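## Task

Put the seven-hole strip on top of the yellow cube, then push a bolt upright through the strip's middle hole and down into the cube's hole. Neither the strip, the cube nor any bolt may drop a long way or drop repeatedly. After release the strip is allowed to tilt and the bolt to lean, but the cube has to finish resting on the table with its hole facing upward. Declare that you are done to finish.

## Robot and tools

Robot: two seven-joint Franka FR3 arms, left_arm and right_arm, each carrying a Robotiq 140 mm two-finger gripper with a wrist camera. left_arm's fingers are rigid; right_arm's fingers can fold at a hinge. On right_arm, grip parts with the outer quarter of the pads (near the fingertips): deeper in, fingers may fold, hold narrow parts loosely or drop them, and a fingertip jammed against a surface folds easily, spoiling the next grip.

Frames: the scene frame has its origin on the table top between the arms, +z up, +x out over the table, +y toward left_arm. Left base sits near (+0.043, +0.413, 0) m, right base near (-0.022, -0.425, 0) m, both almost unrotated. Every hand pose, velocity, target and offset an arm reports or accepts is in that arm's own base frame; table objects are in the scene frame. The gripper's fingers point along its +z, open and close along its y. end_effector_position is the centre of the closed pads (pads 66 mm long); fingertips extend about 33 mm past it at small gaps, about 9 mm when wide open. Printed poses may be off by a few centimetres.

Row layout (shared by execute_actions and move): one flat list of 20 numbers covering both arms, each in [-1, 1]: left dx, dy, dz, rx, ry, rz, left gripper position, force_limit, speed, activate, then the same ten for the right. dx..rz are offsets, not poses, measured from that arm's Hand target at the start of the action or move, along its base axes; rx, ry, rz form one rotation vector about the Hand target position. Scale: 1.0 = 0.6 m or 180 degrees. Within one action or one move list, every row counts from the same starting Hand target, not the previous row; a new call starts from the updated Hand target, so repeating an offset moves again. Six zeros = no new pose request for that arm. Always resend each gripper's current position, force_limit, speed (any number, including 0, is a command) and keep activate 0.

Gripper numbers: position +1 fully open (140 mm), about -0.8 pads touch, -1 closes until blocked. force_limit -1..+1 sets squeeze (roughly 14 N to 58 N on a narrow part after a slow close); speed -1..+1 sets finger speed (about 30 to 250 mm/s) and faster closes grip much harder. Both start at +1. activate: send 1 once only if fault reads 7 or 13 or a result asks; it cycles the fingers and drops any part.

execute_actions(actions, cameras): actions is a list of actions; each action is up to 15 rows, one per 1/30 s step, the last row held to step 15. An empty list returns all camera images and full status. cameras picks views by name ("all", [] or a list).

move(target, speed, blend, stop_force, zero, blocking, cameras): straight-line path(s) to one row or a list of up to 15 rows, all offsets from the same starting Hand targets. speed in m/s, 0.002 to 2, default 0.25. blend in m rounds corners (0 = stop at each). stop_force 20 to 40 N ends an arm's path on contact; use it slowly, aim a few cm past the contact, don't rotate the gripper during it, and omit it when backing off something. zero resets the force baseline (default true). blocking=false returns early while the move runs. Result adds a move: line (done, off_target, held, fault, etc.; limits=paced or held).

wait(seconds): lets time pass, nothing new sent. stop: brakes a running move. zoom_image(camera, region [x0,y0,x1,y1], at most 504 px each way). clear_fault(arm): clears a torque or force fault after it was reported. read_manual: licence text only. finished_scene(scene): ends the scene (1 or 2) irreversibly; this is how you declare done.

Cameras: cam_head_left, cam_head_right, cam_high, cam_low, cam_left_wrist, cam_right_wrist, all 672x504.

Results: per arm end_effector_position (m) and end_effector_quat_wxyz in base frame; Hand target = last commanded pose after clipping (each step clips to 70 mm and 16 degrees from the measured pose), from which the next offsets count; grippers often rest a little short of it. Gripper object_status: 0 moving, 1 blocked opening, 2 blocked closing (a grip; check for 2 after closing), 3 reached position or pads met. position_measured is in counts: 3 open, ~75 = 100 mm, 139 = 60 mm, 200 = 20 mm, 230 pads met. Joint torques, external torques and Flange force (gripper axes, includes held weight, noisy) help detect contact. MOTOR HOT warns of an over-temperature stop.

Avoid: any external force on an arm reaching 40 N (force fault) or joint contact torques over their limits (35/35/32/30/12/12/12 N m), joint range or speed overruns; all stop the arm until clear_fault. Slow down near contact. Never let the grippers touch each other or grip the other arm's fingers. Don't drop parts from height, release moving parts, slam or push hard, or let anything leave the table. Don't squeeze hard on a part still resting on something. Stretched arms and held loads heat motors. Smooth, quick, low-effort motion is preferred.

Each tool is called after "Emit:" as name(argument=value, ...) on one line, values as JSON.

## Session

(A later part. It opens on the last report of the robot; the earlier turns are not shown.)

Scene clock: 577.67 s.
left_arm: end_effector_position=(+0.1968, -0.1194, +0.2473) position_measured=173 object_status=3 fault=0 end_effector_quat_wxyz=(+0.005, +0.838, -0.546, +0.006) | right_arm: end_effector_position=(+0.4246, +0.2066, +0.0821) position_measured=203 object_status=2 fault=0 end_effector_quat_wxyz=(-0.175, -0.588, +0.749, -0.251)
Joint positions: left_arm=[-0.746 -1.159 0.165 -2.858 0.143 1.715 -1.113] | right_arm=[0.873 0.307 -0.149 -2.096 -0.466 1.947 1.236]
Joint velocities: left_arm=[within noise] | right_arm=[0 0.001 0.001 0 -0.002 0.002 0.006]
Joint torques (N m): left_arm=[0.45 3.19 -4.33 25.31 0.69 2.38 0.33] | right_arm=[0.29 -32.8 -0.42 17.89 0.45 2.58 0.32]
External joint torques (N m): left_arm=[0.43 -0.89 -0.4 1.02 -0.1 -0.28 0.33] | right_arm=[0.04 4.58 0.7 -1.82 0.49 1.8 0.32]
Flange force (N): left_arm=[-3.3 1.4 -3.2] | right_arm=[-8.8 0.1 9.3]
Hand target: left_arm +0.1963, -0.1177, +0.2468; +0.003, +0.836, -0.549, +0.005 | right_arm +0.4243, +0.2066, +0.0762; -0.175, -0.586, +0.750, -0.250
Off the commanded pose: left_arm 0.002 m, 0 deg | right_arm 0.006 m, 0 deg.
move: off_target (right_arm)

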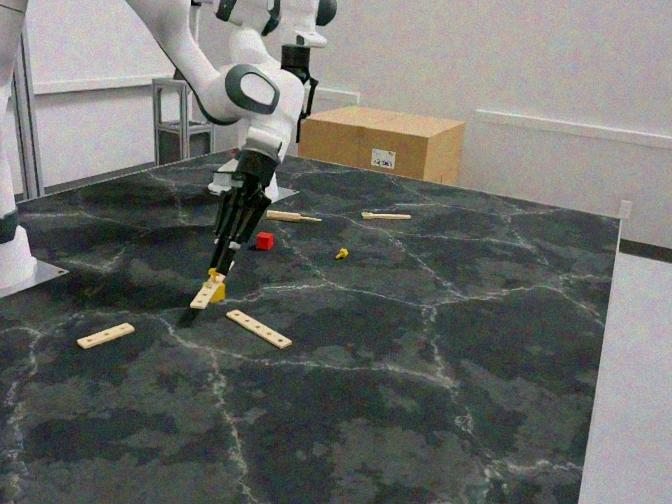

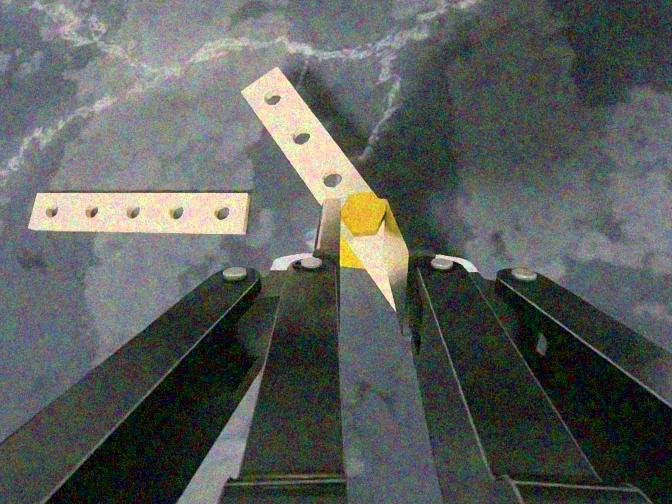

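Emit:
move(target=[[0,0,0,0,0,0,-0.35,-0.3,-1,0,0,0,0.0085,0,0,0,-1,-0.5,-1,0],[0,0,0,0,0,0,-0.35,-0.3,-1,0,-0.003,0,0.005,0,0,0,-1,-0.5,-1,0],[0,0,0,0,0,0,-0.35,-0.3,-1,0,-0.003,-0.003,0.004,0,0,0,-1,-0.5,-1,0],[0,0,0,0,0,0,-0.35,-0.3,-1,0,0.003,-0.003,0.003,0,0,0,-1,-0.5,-1,0],[0,0,0,0,0,0,-0.35,-0.3,-1,0,0.003,0.003,0.002,0,0,0,-1,-0.5,-1,0],[0,0,0,0,0,0,-0.35,-0.3,-1,0,-0.003,0.003,0.001,0,0,0,-1,-0.5,-1,0],[0,0,0,0,0,0,-0.35,-0.3,-1,0,0,0,0,0,0,0,-1,-0.5,-1,0]], speed=0.01, blend=[0.0005,0.0005,0.0005,0.0005,0.0005,0.0005,0], cameras=["cam_low","cam_right_wrist","cam_high"])

Emit:
zoom_image(camera="cam_low", region=[180, 240, 240, 300])

Emit:
zoom_image(camera="cam_right_wrist", region=[310, 160, 410, 260])

Scene clock: 592.23 s.
left_arm: end_effector_position=(+0.1968, -0.1194, +0.2473) position_measured=173 object_status=3 fault=0 end_effector_quat_wxyz=(+0.005, +0.838, -0.546, +0.006) | right_arm: end_effector_position=(+0.4264, +0.2082, +0.0811) position_measured=203 object_status=2 fault=0 end_effector_quat_wxyz=(-0.173, -0.588, +0.749, -0.251)
Joint positions: left_arm=[-0.746 -1.159 0.165 -2.858 0.143 1.715 -1.113] | right_arm=[0.873 0.311 -0.148 -2.092 -0.468 1.951 1.24]
Joint torques (N m): left_arm=[0.49 3.25 -4.3 25.4 0.7 2.38 0.31] | right_arm=[0.21 -34.46 -0.38 16.45 0.69 1.88 0.18]
External joint torques (N m): left_arm=[0.46 -0.73 -0.37 1.04 -0.09 -0.29 0.31] | right_arm=[0.25 2.82 1.02 -3.08 0.74 1.13 0.18]
Flange force (N): left_arm=[-2.7 0.9 -3.3] | right_arm=[-0.8 4.9 8.4]
Hand target: left_arm +0.1963, -0.1177, +0.2468; +0.003, +0.836, -0.549, +0.005 | right_arm +0.4243, +0.2066, +0.0762; -0.175, -0.586, +0.750, -0.250
Off the commanded pose: left_arm 0.002 m, 0 deg | right_arm 0.006 m, 0 deg.
move: off_target (right_arm)
Images, in order (width x height): cam_high 672x504, cam_low 672x504, cam_right_wrist 672x504.

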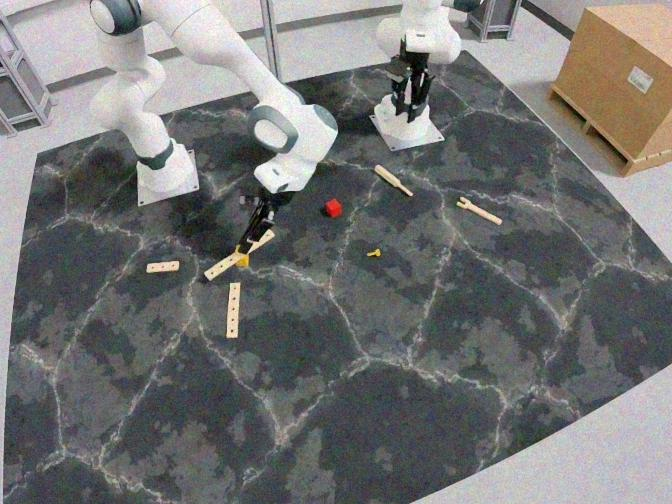

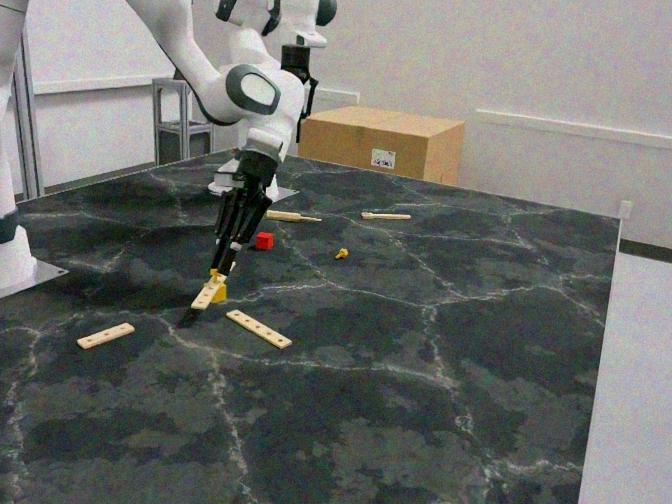

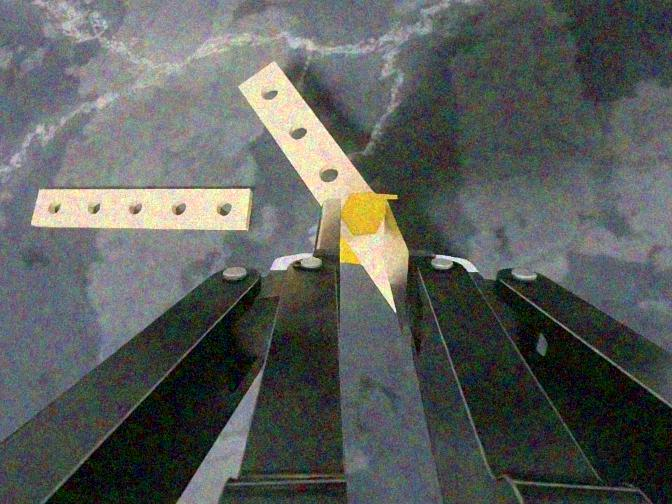

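Scaled by 8.400 from the camera's image (finer frame: 960x720).

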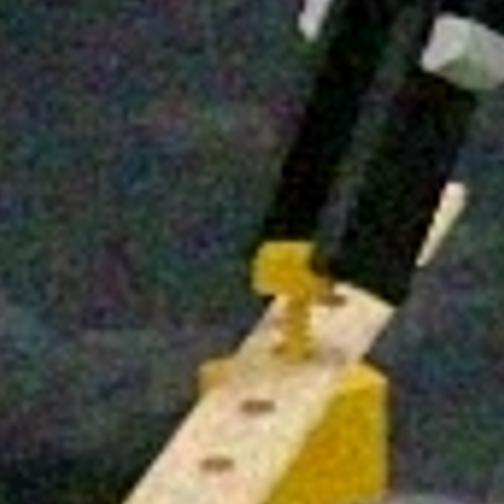

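Scaled by 5.040 from the camera's image (finer frame: 960x720).

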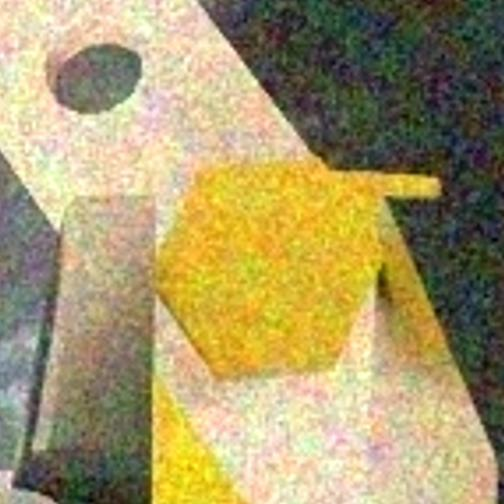

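Emit:
move(target=[[0,0,0,0,0,0,-0.35,-0.3,-1,0,0.0035,0.0027,0.0113,0,0,0,-1,-0.5,-1,0],[0,0,0,0,0,0,-0.35,-0.3,-1,0,0.0048,0.0098,0.008,-0.0272,0.0053,0,-1,-0.5,-1,0],[0,0,0,0,0,0,-0.35,-0.3,-1,0,0.0048,0.0098,-0.0033,-0.0272,0.0053,0,-1,-0.5,-1,0]], speed=0.02, blend=[0.001,0.001,0], cameras=["cam_low","cam_right_wrist"])

Emit:
zoom_image(camera="cam_low", region=[180, 240, 240, 300])

Emit:
zoom_image(camera="cam_right_wrist", region=[310, 160, 410, 260])

Scene clock: 615.10 s.
left_arm: end_effector_position=(+0.1968, -0.1194, +0.2473) position_measured=173 object_status=3 fault=0 end_effector_quat_wxyz=(+0.005, +0.838, -0.546, +0.006) | right_arm: end_effector_position=(+0.4277, +0.2128, +0.0778) position_measured=203 object_status=2 fault=0 end_effector_quat_wxyz=(-0.206, -0.582, +0.736, -0.277)
Joint positions: left_arm=[-0.746 -1.159 0.165 -2.858 0.143 1.715 -1.113] | right_arm=[0.899 0.401 -0.146 -1.994 -0.471 1.855 1.243]
Joint torques (N m): left_arm=[0.44 3.22 -4.29 25.39 0.69 2.36 0.33] | right_arm=[0.47 -37.32 -0.8 18.55 -0.02 1.26 0.37]
External joint torques (N m): left_arm=[0.45 -0.84 -0.34 1.1 -0.1 -0.29 0.33] | right_arm=[0.39 2.5 0.93 -0.84 0.15 0.81 0.37]
Flange force (N): left_arm=[-3.1 1.0 -3.4] | right_arm=[-5.5 0.7 3.6]
Hand target: left_arm +0.1963, -0.1177, +0.2468; +0.003, +0.836, -0.549, +0.005 | right_arm +0.4272, +0.2125, +0.0742; -0.206, -0.581, +0.737, -0.277
Off the commanded pose: left_arm 0.002 m, 0 deg | right_arm 0.004 m, 0 deg.
move: off_target (right_arm)

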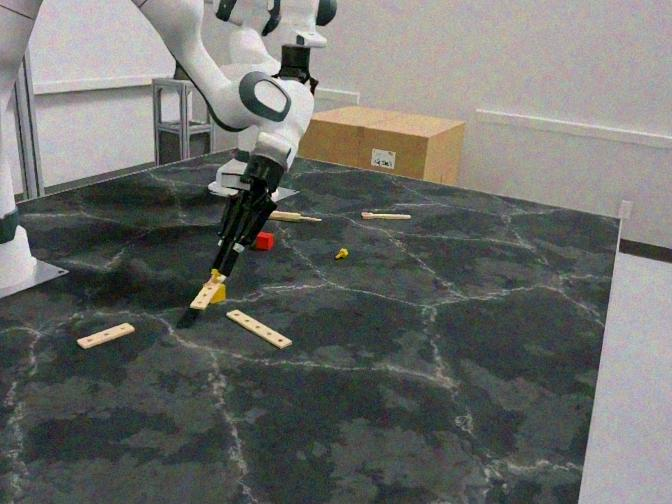

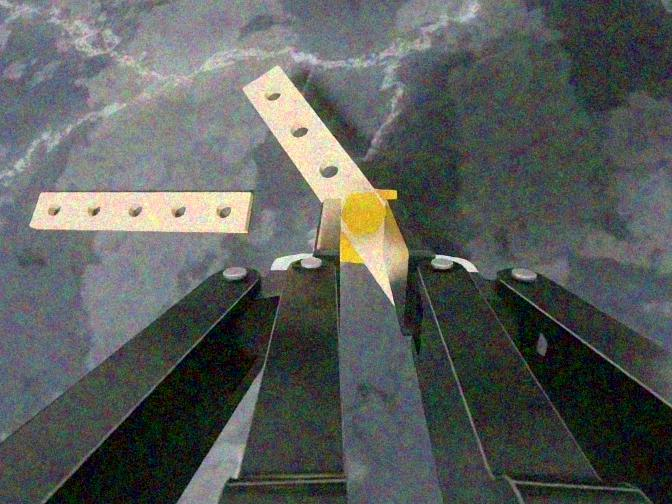

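Scaled by 8.400 from the camera's image (finer frame: 960x720).

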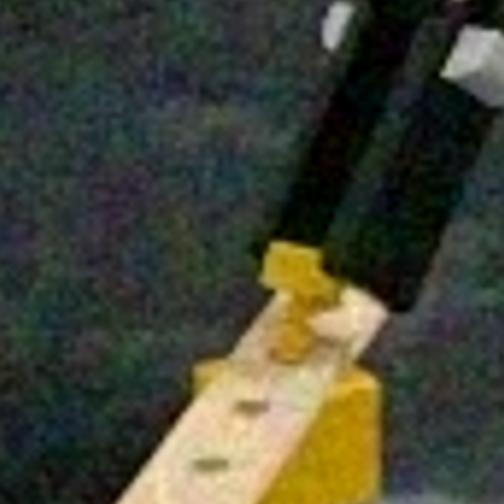

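Scaled by 5.040 from the camera's image (finer frame: 960x720).

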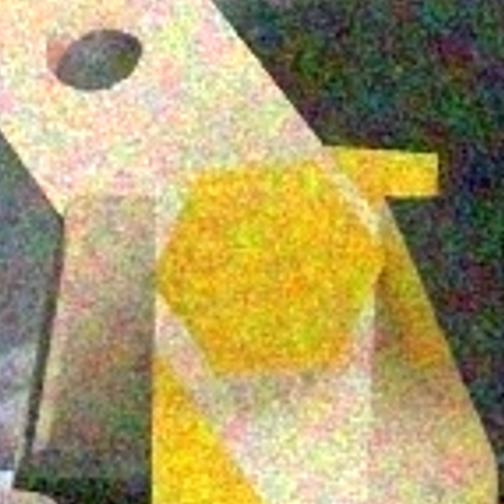

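Emit:
move(target=[[0,0,0,0,0,0,-0.35,-0.3,-1,0,-0.0015,-0.0015,-0.003,0,0,0,-1,-0.5,-1,0],[0,0,0,0,0,0,-0.35,-0.3,-1,0,0.0025,0.001,-0.006,0,0,0,-1,-0.5,-1,0],[0,0,0,0,0,0,-0.35,-0.3,-1,0,0,0,-0.007,0,0,0,-1,-0.5,-1,0]], speed=0.015, blend=[0.0005,0.0005,0], cameras=["cam_low","cam_right_wrist"])

Emit:
zoom_image(camera="cam_low", region=[180, 240, 240, 300])

Scene clock: 623.53 s.
left_arm: end_effector_position=(+0.1968, -0.1194, +0.2473) position_measured=173 object_status=3 fault=0 end_effector_quat_wxyz=(+0.005, +0.838, -0.546, +0.006) | right_arm: end_effector_position=(+0.4291, +0.2135, +0.0767) position_measured=203 object_status=2 fault=0 end_effector_quat_wxyz=(-0.205, -0.581, +0.737, -0.278)
Joint positions: left_arm=[-0.746 -1.159 0.165 -2.858 0.143 1.715 -1.113] | right_arm=[0.899 0.406 -0.146 -1.99 -0.473 1.857 1.247]
Joint torques (N m): left_arm=[0.47 3.22 -4.28 25.34 0.68 2.36 0.31] | right_arm=[-0.01 -36.01 -0.67 16.51 0.34 2.11 0.2]
External joint torques (N m): left_arm=[0.44 -0.72 -0.35 0.95 -0.11 -0.31 0.31] | right_arm=[-0.05 4.16 1.12 -3.04 0.53 1.64 0.2]
Flange force (N): left_arm=[-2.8 1.0 -3.1] | right_arm=[-4.3 3.5 10.1]
Hand target: left_arm +0.1963, -0.1177, +0.2468; +0.003, +0.836, -0.549, +0.005 | right_arm +0.4272, +0.2125, +0.0700; -0.206, -0.581, +0.737, -0.277
Off the commanded pose: left_arm 0.002 m, 0 deg | right_arm 0.007 m, 0 deg.
move: off_target (right_arm)

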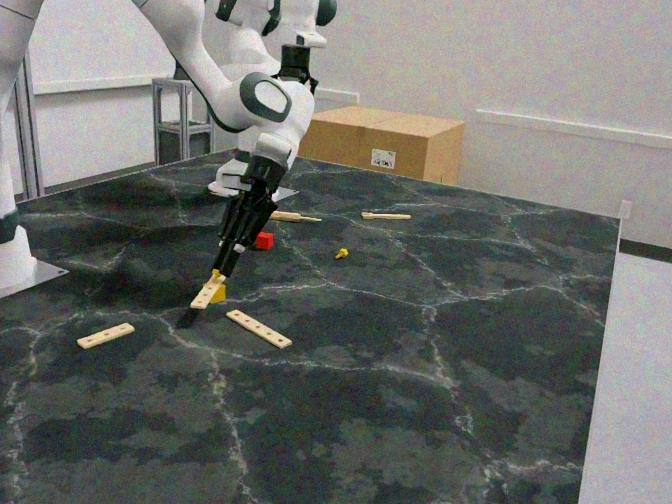

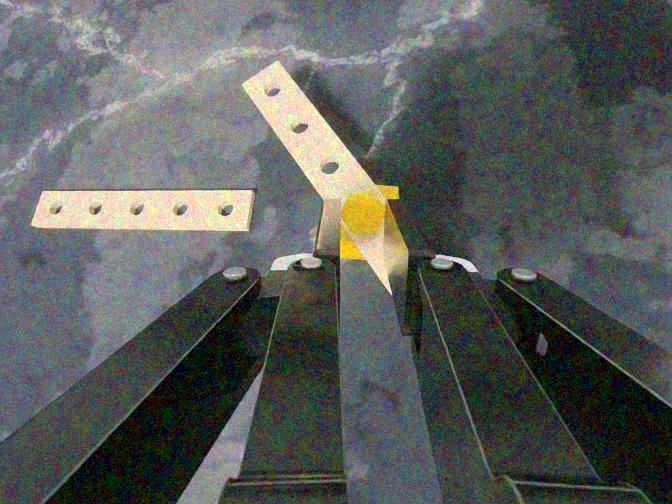

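Scaled by 8.400 from the camera's image (finer frame: 960x720).

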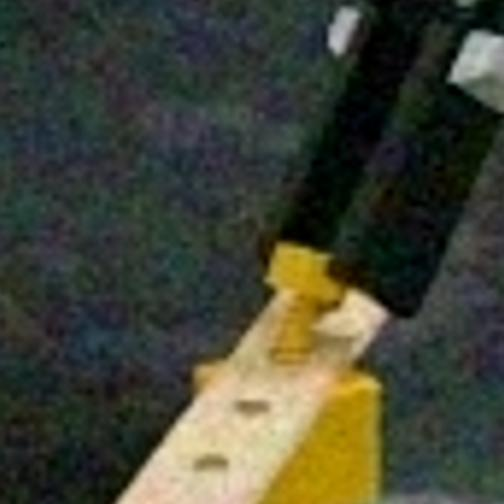

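Emit:
move(target=[[0,0,0,0,0,0,-0.35,-0.3,-1,0,0.0013,-0.0058,0.0108,0,0,0,-1,-0.5,-1,0],[0,0,0,0,0,0,-0.35,-0.3,-1,0,0.0013,-0.0058,0.002,0,0,0,-1,-0.5,-1,0]], speed=0.015, cameras=["cam_low","cam_right_wrist"])

Emit:
zoom_image(camera="cam_low", region=[180, 240, 240, 300])

Emit:
zoom_image(camera="cam_right_wrist", region=[310, 160, 410, 260])

Scene clock: 634.40 s.
left_arm: end_effector_position=(+0.1968, -0.1194, +0.2473) position_measured=173 object_status=3 fault=0 end_effector_quat_wxyz=(+0.005, +0.838, -0.546, +0.006) | right_arm: end_effector_position=(+0.4281, +0.2104, +0.0766) position_measured=203 object_status=2 fault=0 end_effector_quat_wxyz=(-0.205, -0.581, +0.737, -0.278)
Joint positions: left_arm=[-0.746 -1.159 0.165 -2.858 0.143 1.715 -1.113] | right_arm=[0.898 0.4 -0.148 -2 -0.475 1.86 1.248]
Joint torques (N m): left_arm=[0.48 3.18 -4.31 25.37 0.69 2.37 0.31] | right_arm=[-0.1 -36.17 -1.2 17.78 0.11 1.96 0.09]
External joint torques (N m): left_arm=[0.44 -0.87 -0.41 1.09 -0.1 -0.28 0.31] | right_arm=[-0.18 3.69 0.56 -1.63 0.29 1.52 0.09]
Flange force (N): left_arm=[-3.1 1.3 -3.4] | right_arm=[-6.5 0.2 7.4]
Hand target: left_arm +0.1963, -0.1177, +0.2468; +0.003, +0.836, -0.549, +0.005 | right_arm +0.4280, +0.2090, +0.0712; -0.206, -0.581, +0.737, -0.277
Off the commanded pose: left_arm 0.002 m, 0 deg | right_arm 0.006 m, 0 deg.
move: off_target (right_arm)

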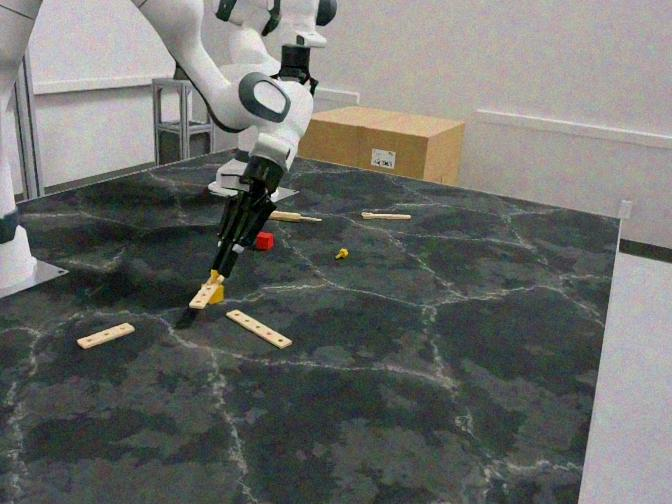

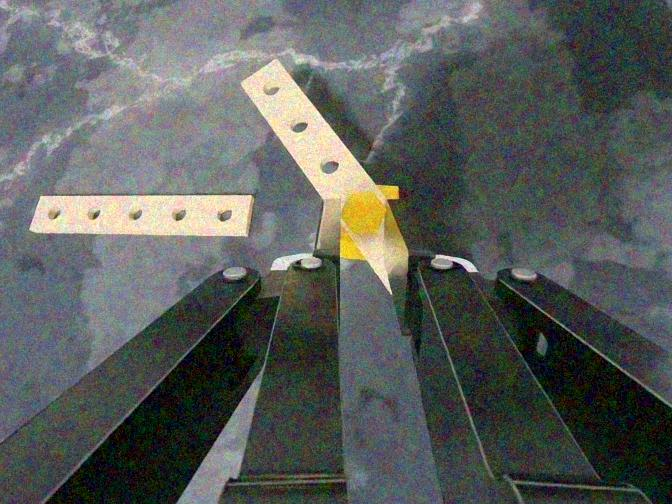

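Scaled by 8.400 from the camera's image (finer frame: 960x720).

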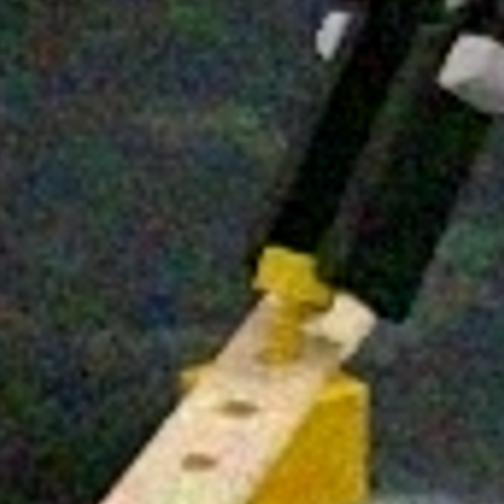

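Scaled by 5.040 from the camera's image (finer frame: 960x720).

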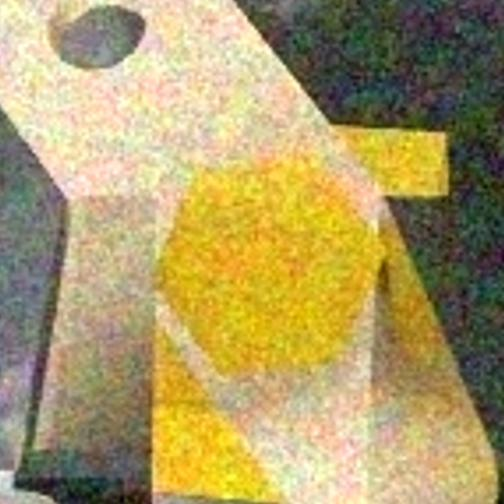

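Emit:
move(target=[[0,0,0,0,0,0,-0.35,-0.3,-1,0,0.0002,0.0023,0.0093,0,0,0,-1,-0.5,-1,0],[0,0,0,0,0,0,-0.35,-0.3,-1,0,0.0002,0.0023,0.0093,0,0,0,-0.3,-0.5,-1,0],[0,0,0,0,0,0,-0.35,-0.3,-1,0,0.024,0.125,0.165,0,0,0,-0.3,-0.5,-1,0]], speed=[0.02,0.02,0.08], cameras=["cam_low","cam_right_wrist","cam_high"])

Emit:
zoom_image(camera="cam_low", region=[180, 240, 240, 300])

Emit:
zoom_image(camera="cam_right_wrist", region=[290, 80, 430, 200])

Scene clock: 647.97 s.
left_arm: end_effector_position=(+0.1968, -0.1194, +0.2473) position_measured=173 object_status=3 fault=0 end_effector_quat_wxyz=(+0.005, +0.838, -0.546, +0.006) | right_arm: end_effector_position=(+0.4432, +0.2842, +0.1706) position_measured=167 object_status=3 fault=0 end_effector_quat_wxyz=(-0.203, -0.578, +0.739, -0.279)
Joint positions: left_arm=[-0.746 -1.159 0.165 -2.858 0.143 1.715 -1.113] | right_arm=[0.933 0.44 -0.104 -1.671 -0.428 1.57 1.189]
Joint velocities: left_arm=[within noise] | right_arm=[0.001 0 0 0.002 0.001 -0.005 -0.005]
Joint torques (N m): left_arm=[0.43 3.19 -4.31 25.34 0.69 2.37 0.33] | right_arm=[0.68 -43.94 -0.06 22.99 -0.11 0.42 -0.23]
External joint torques (N m): left_arm=[0.39 -0.77 -0.35 0.95 -0.1 -0.3 0.33] | right_arm=[0.44 -0.23 1.26 0.94 0.29 -0.12 -0.23]
Flange force (N): left_arm=[-3.0 1.1 -3.1] | right_arm=[-2.5 -1.2 -3.7]
Hand target: left_arm +0.1963, -0.1177, +0.2468; +0.003, +0.836, -0.549, +0.005 | right_arm +0.4424, +0.2840, +0.1702; -0.206, -0.581, +0.737, -0.277
Off the commanded pose: left_arm 0.002 m, 0 deg | right_arm 0.001 m, 0 deg.
move: done
Images, in order (width x height): cam_high 672x504, cam_low 672x504, cam_right_wrist 672x504.

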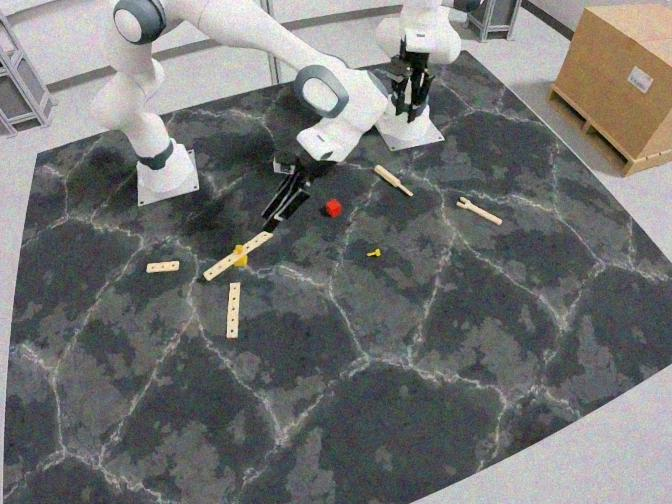

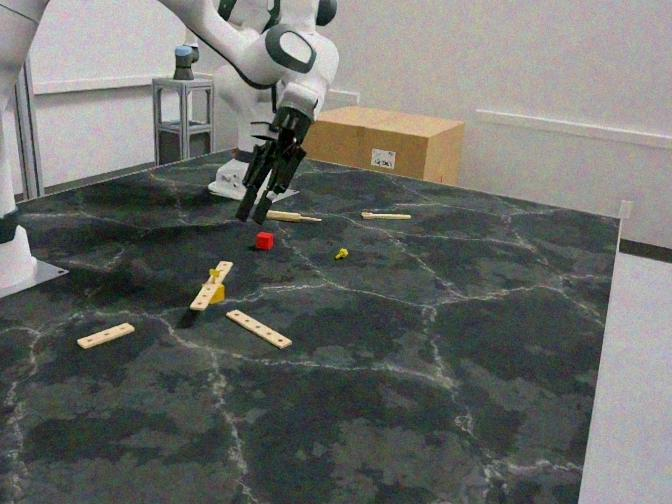

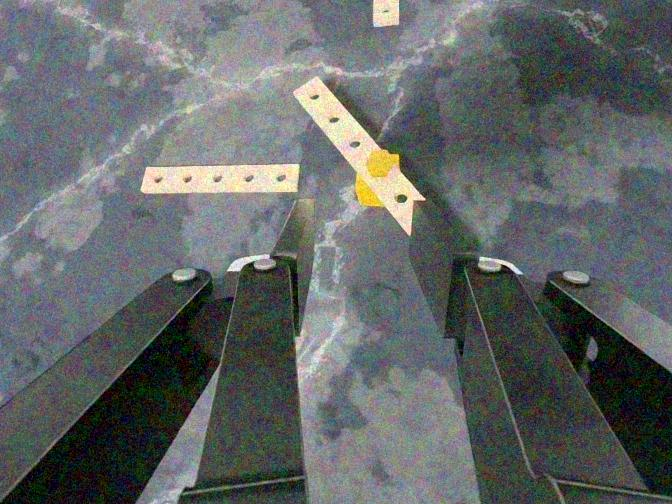

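Scaled by 8.400 from the camera's image (finer frame: 960x720).

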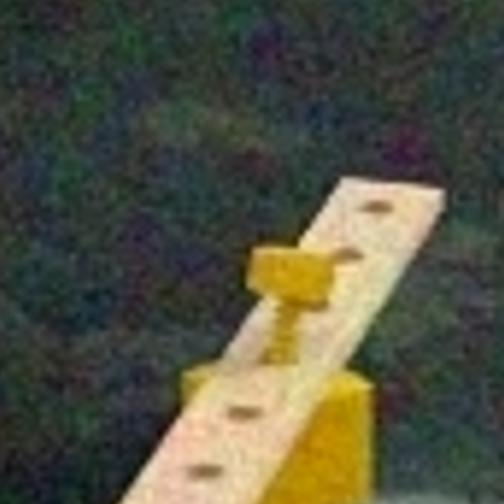

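Scaled by 3.600 from the camera's image (finer frame: 960x720).

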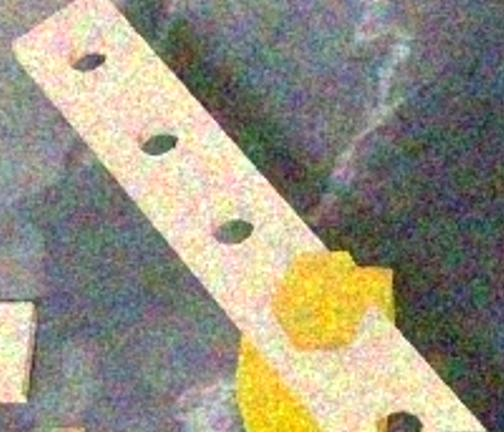

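Emit:
move(target=[[0,0,0,0,0,0,-0.08,-0.3,-1,0,0,0,0.2,0,0,0,-0.3,-0.5,-1,0],[0,0,0,0,0,0,-0.08,-0.3,-1,0,-0.237,-0.556,0.17,0.39,-0.076,0,-0.3,-0.5,-1,0],[0.286,-0.8955,-0.05,0,0,0,-0.08,-0.3,-1,0,-0.237,-0.556,0.17,0.39,-0.076,0,-0.3,-0.5,-1,0],[0.286,-0.8955,-0.128,0,0,0,-0.08,-0.3,-1,0,-0.237,-0.556,0.17,0.39,-0.076,0,-0.3,-0.5,-1,0]], speed=[0.2,0.5,0.4,0.15], cameras=["cam_low","cam_left_wrist","cam_head_left"])

Emit:
zoom_image(camera="cam_left_wrist", region=[250, 120, 450, 300])

Scene clock: 675.80 s.
left_arm: end_effector_position=(+0.3669, -0.6536, +0.1680) position_measured=139 object_status=3 fault=0 end_effector_quat_wxyz=(+0.002, +0.835, -0.550, +0.002) | right_arm: end_effector_position=(+0.3002, -0.0490, +0.2722) position_measured=167 object_status=3 fault=0 end_effector_quat_wxyz=(+0.248, -0.556, +0.782, +0.134)
Joint positions: left_arm=[-1.028 0.712 -0.047 -1.154 0.03 1.869 -1.478] | right_arm=[0.537 -1.517 -0.961 -2.73 -0.533 1.745 0.534]
Joint velocities: left_arm=[-0.001 0.001 -0.001 0 -0.001 0.005 0] | right_arm=[within noise]
Joint torques (N m): left_arm=[0.17 -51.62 -0.08 26.02 0.63 2.9 -0.07] | right_arm=[0.63 12.26 17 13.47 1.41 2.94 -0.34]
External joint torques (N m): left_arm=[0.48 1.88 0.29 1.12 -0.18 0.25 -0.07] | right_arm=[0.7 -0.82 -0.23 0.91 -0.14 -0.01 -0.31]
Flange force (N): left_arm=[17.1 -2.4 -0.7] | right_arm=[0.8 -2.4 -1.8]
Hand target: left_arm +0.3679, -0.6550, +0.1700; +0.003, +0.836, -0.549, +0.005 | right_arm +0.3002, -0.0496, +0.2722; +0.248, -0.558, +0.780, +0.133
Off the commanded pose: left_arm 0.003 m, 0 deg | right_arm 0.001 m, 0 deg.
move: done; limits=paced
Images, in order (width x height): cam_head_left 672x504, cam_low 672x504, cam_left_wrist 672x504.

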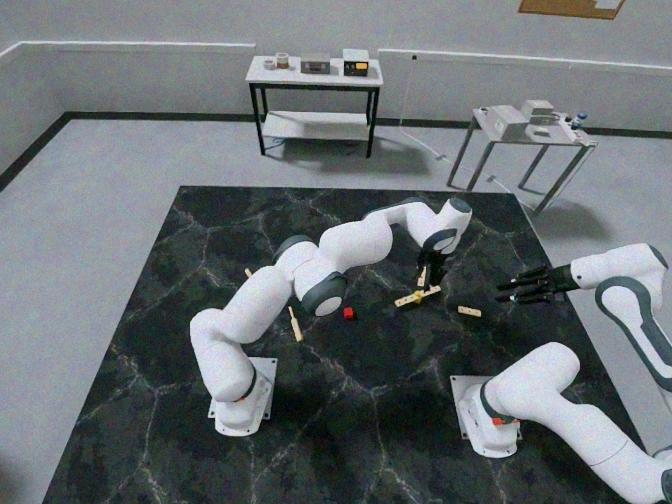

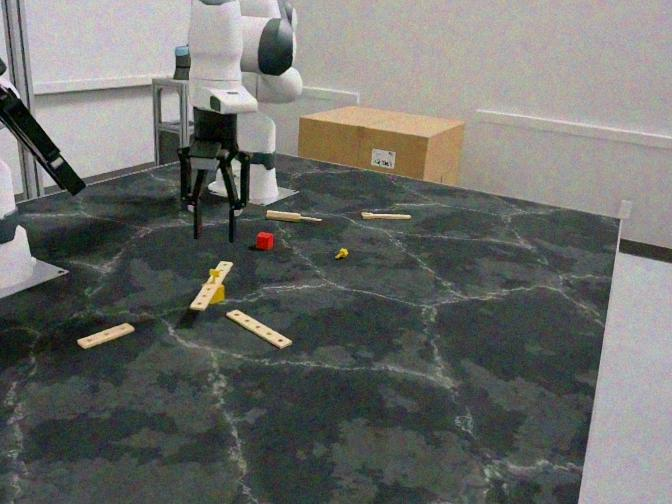

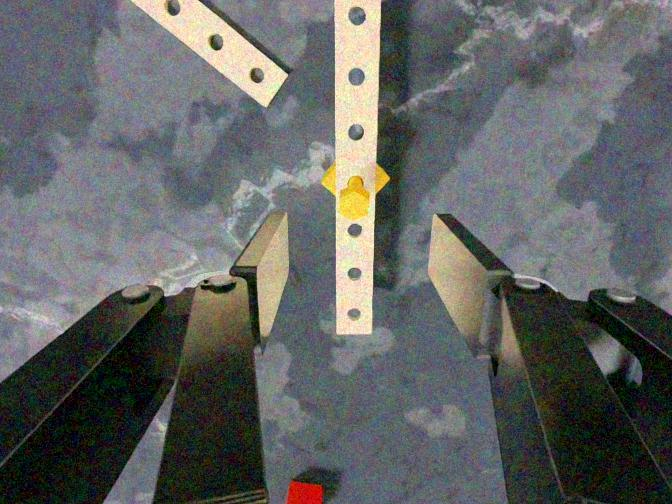

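Scaled by 2.520 from the camera's image (finer frame: 960x720).

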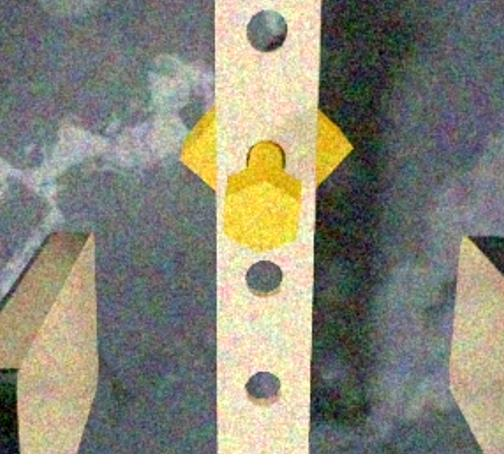

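Emit:
move(target=[[-0.0015,-0.0007,-0.1,0,0,0,-0.2,-0.3,-1,0,0,0,0,0,0,0,-0.3,-0.5,-1,0],[-0.0015,-0.0007,-0.1317,0,0,0,-0.2,-0.3,-1,0,0,0,0,0,0,0,-0.3,-0.5,-1,0],[-0.0015,-0.0007,-0.1317,0,0,0,-1,-0.7,-1,0,0,0,0,0,0,0,-0.3,-0.5,-1,0]], speed=[0.1,0.04,0.04], cameras=["cam_low","cam_left_wrist"])

Emit:
zoom_image(camera="cam_left_wrist", region=[280, 100, 440, 300])

Emit:
zoom_image(camera="cam_low", region=[180, 240, 240, 300])

Scene clock: 692.73 s.
left_arm: end_effector_position=(+0.3670, -0.6544, +0.0912) position_measured=205 object_status=0 fault=0 end_effector_quat_wxyz=(+0.003, +0.835, -0.550, +0.003) | right_arm: end_effector_position=(+0.3002, -0.0490, +0.2722) position_measured=167 object_status=3 fault=0 end_effector_quat_wxyz=(+0.248, -0.556, +0.782, +0.134)
Joint positions: left_arm=[-1.03 0.766 -0.042 -1.26 0.03 2.033 -1.481] | right_arm=[0.537 -1.517 -0.961 -2.73 -0.533 1.745 0.534]
Joint torques (N m): left_arm=[-0.21 -51.09 0 25.32 0.6 2.87 -0.09] | right_arm=[0.66 12.24 16.99 13.52 1.41 2.94 -0.34]
External joint torques (N m): left_arm=[0.29 2.85 0.47 0.94 -0.17 0.22 -0.09] | right_arm=[0.75 -0.85 -0.29 0.88 -0.14 -0.03 -0.31]
Flange force (N): left_arm=[17.8 -2.2 2.7] | right_arm=[0.9 -2.4 -1.7]
Hand target: left_arm +0.3670, -0.6555, +0.0909; +0.003, +0.836, -0.549, +0.005 | right_arm +0.3002, -0.0496, +0.2722; +0.248, -0.558, +0.780, +0.133
Off the commanded pose: left_arm 0.001 m, 0 deg | right_arm 0.001 m, 0 deg.
move: done

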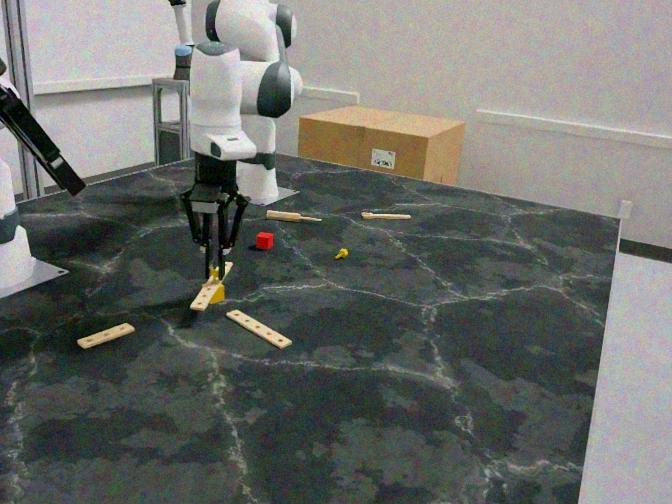

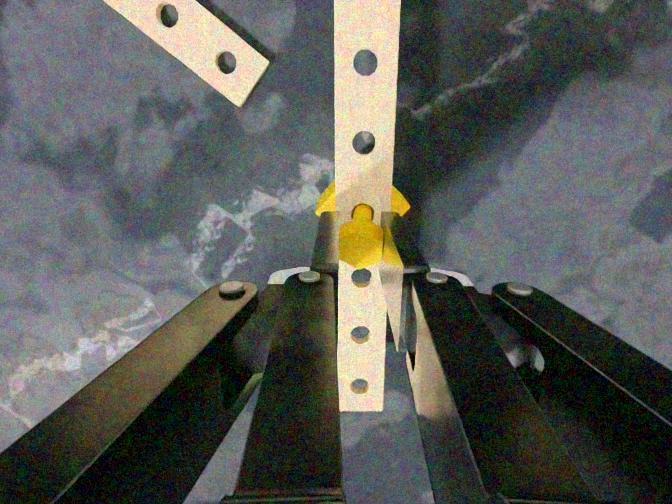

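Scaled by 2.520 from the camera's image (finer frame: 960x720).

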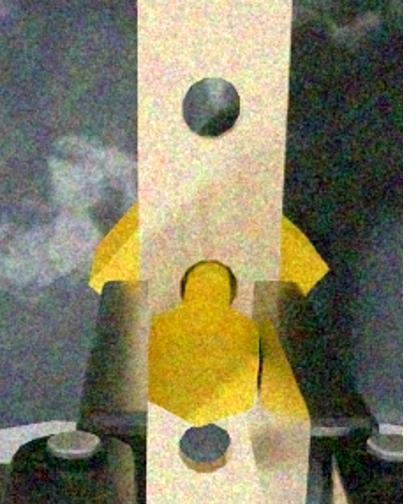

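Scaled by 8.400 from the camera's image (finer frame: 960x720).

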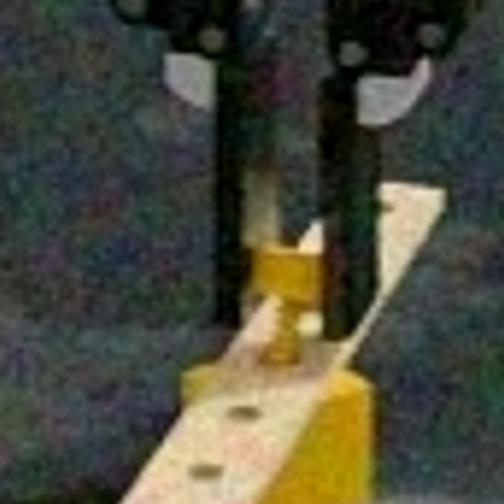

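Emit:
move(target=[[0.0015,-0.0077,0,0,0,0,-1,-0.7,-1,0,0,0,0,0,0,0,-0.3,-0.5,-1,0],[0.0015,-0.0077,-0.008,0,0,0,-1,-0.7,-1,0,0,0,0,0,0,0,-0.3,-0.5,-1,0]], speed=0.02, cameras=["cam_low","cam_left_wrist"])

Emit:
zoom_image(camera="cam_left_wrist", region=[280, 100, 440, 300])

Emit:
zoom_image(camera="cam_low", region=[180, 240, 240, 300])

Scene clock: 711.53 s.
left_arm: end_effector_position=(+0.3687, -0.6607, +0.0911) position_measured=205 object_status=2 fault=0 end_effector_quat_wxyz=(+0.004, +0.835, -0.550, +0.006) | right_arm: end_effector_position=(+0.3002, -0.0490, +0.2722) position_measured=167 object_status=3 fault=0 end_effector_quat_wxyz=(+0.248, -0.556, +0.782, +0.134)
Joint positions: left_arm=[-1.033 0.784 -0.042 -1.23 0.03 2.029 -1.482] | right_arm=[0.537 -1.517 -0.961 -2.73 -0.533 1.745 0.534]
Joint torques (N m): left_arm=[-0.16 -48.78 0.16 24.17 0.64 2.78 -0.1] | right_arm=[0.66 12.25 16.99 13.51 1.4 2.93 -0.31]
External joint torques (N m): left_arm=[0.05 5.58 0.43 -0.28 -0.13 0.11 -0.1] | right_arm=[0.82 -0.77 -0.26 0.79 -0.14 -0.04 -0.29]
Flange force (N): left_arm=[21.4 -2.2 6.5] | right_arm=[0.6 -2.5 -1.5]
Hand target: left_arm +0.3679, -0.6601, +0.0861; +0.003, +0.836, -0.549, +0.005 | right_arm +0.3002, -0.0496, +0.2722; +0.248, -0.558, +0.780, +0.133
Off the commanded pose: left_arm 0.005 m, 0 deg | right_arm 0.001 m, 0 deg.
move: off_target (left_arm)

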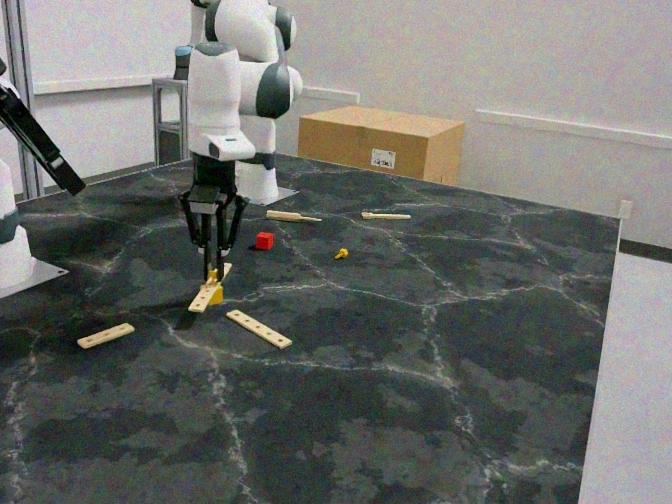

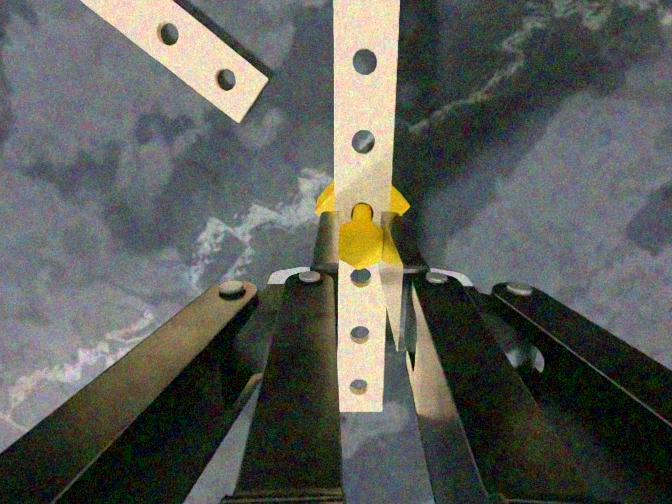

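Scaled by 2.520 from the camera's image (finer frame: 960x720).

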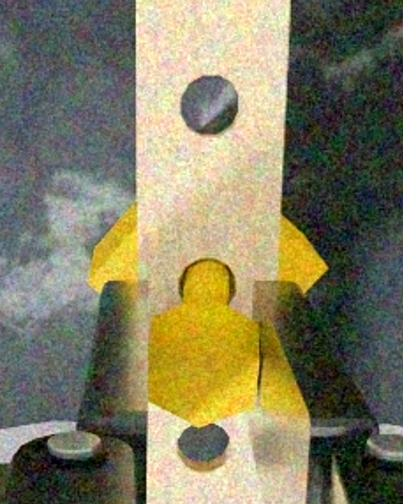

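Scaled by 8.400 from the camera's image (finer frame: 960x720).

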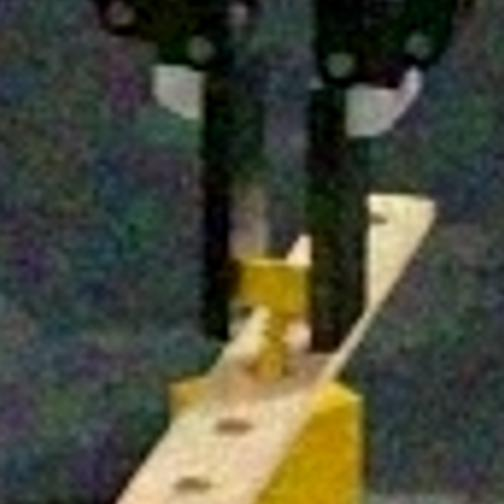

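Emit:
move(target=[[0.001,0,0.0075,0,0,0,-1,-0.7,-1,0,0,0,0,0,0,0,-0.3,-0.5,-1,0],[0.0055,-0.013,0.0075,0.046,0.0195,0,-1,-0.7,-1,0,0,0,0,0,0,0,-0.3,-0.5,-1,0],[0.0055,-0.013,-0.006,0.046,0.0195,0,-1,-0.7,-1,0,0,0,0,0,0,0,-0.3,-0.5,-1,0]], speed=0.02, blend=[0.001,0.001,0], cameras=["cam_low","cam_left_wrist"])

Emit:
zoom_image(camera="cam_left_wrist", region=[280, 100, 440, 300])

Emit:
zoom_image(camera="cam_low", region=[180, 240, 240, 300])

Scene clock: 742.43 s.
left_arm: end_effector_position=(+0.3724, -0.6698, +0.0907) position_measured=205 object_status=0 fault=0 end_effector_quat_wxyz=(-0.032, +0.835, -0.548, -0.046) | right_arm: end_effector_position=(+0.3002, -0.0490, +0.2722) position_measured=167 object_status=3 fault=0 end_effector_quat_wxyz=(+0.248, -0.556, +0.782, +0.134)
Joint positions: left_arm=[-1.063 1.181 -0.019 -0.499 0.03 1.568 -1.482] | right_arm=[0.537 -1.517 -0.961 -2.73 -0.533 1.745 0.534]
Joint torques (N m): left_arm=[0.15 -51.23 1.07 23.36 0.83 2.3 0.06] | right_arm=[0.66 12.24 17.02 13.51 1.4 2.94 -0.33]
External joint torques (N m): left_arm=[0.53 7.63 0.49 -0.71 -0.04 -0.01 0.06] | right_arm=[0.72 -0.84 -0.22 0.89 -0.15 -0.03 -0.31]
Flange force (N): left_arm=[0.0 0.0 0.0] | right_arm=[0.8 -2.3 -1.8]
Hand target: left_arm +0.3712, -0.6679, +0.0825; -0.041, +0.834, -0.547, -0.060 | right_arm +0.3002, -0.0496, +0.2722; +0.248, -0.558, +0.780, +0.133
Off the commanded pose: left_arm 0.008 m, 2 deg | right_arm 0.001 m, 0 deg.
elbow stopped short (left arm): the move would have taken joint 4 (elbow) straighter than the controller allows.
elbow read too straight (left arm): the controller reads joint 4 (elbow) straighter than it allows; while it does, the hand can move without a command.
move: off_target (left_arm)

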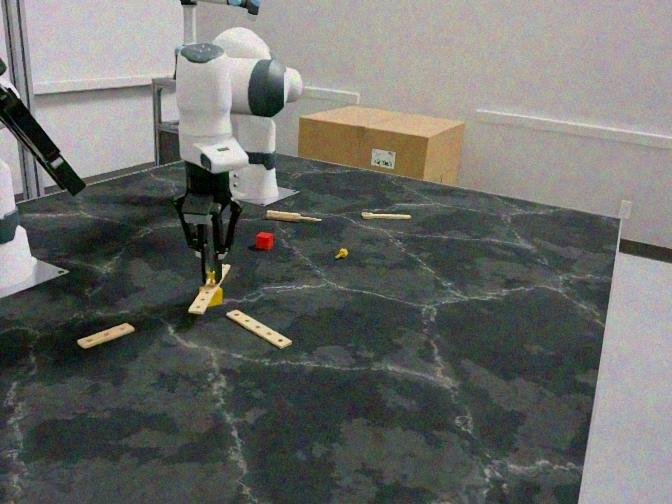

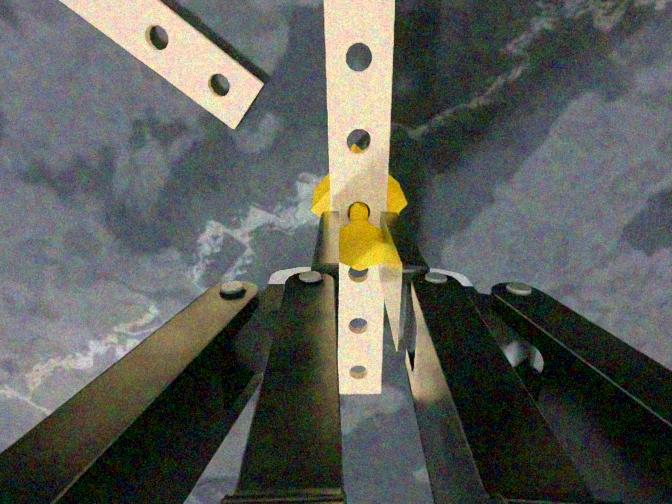

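Scaled by 2.520 from the camera's image (finer frame: 960x720).

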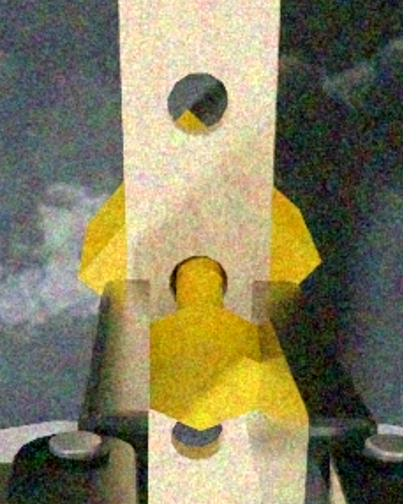

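Scaled by 8.400 from the camera's image (finer frame: 960x720).

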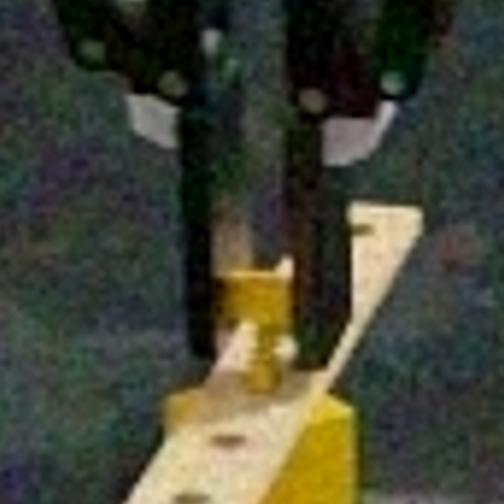

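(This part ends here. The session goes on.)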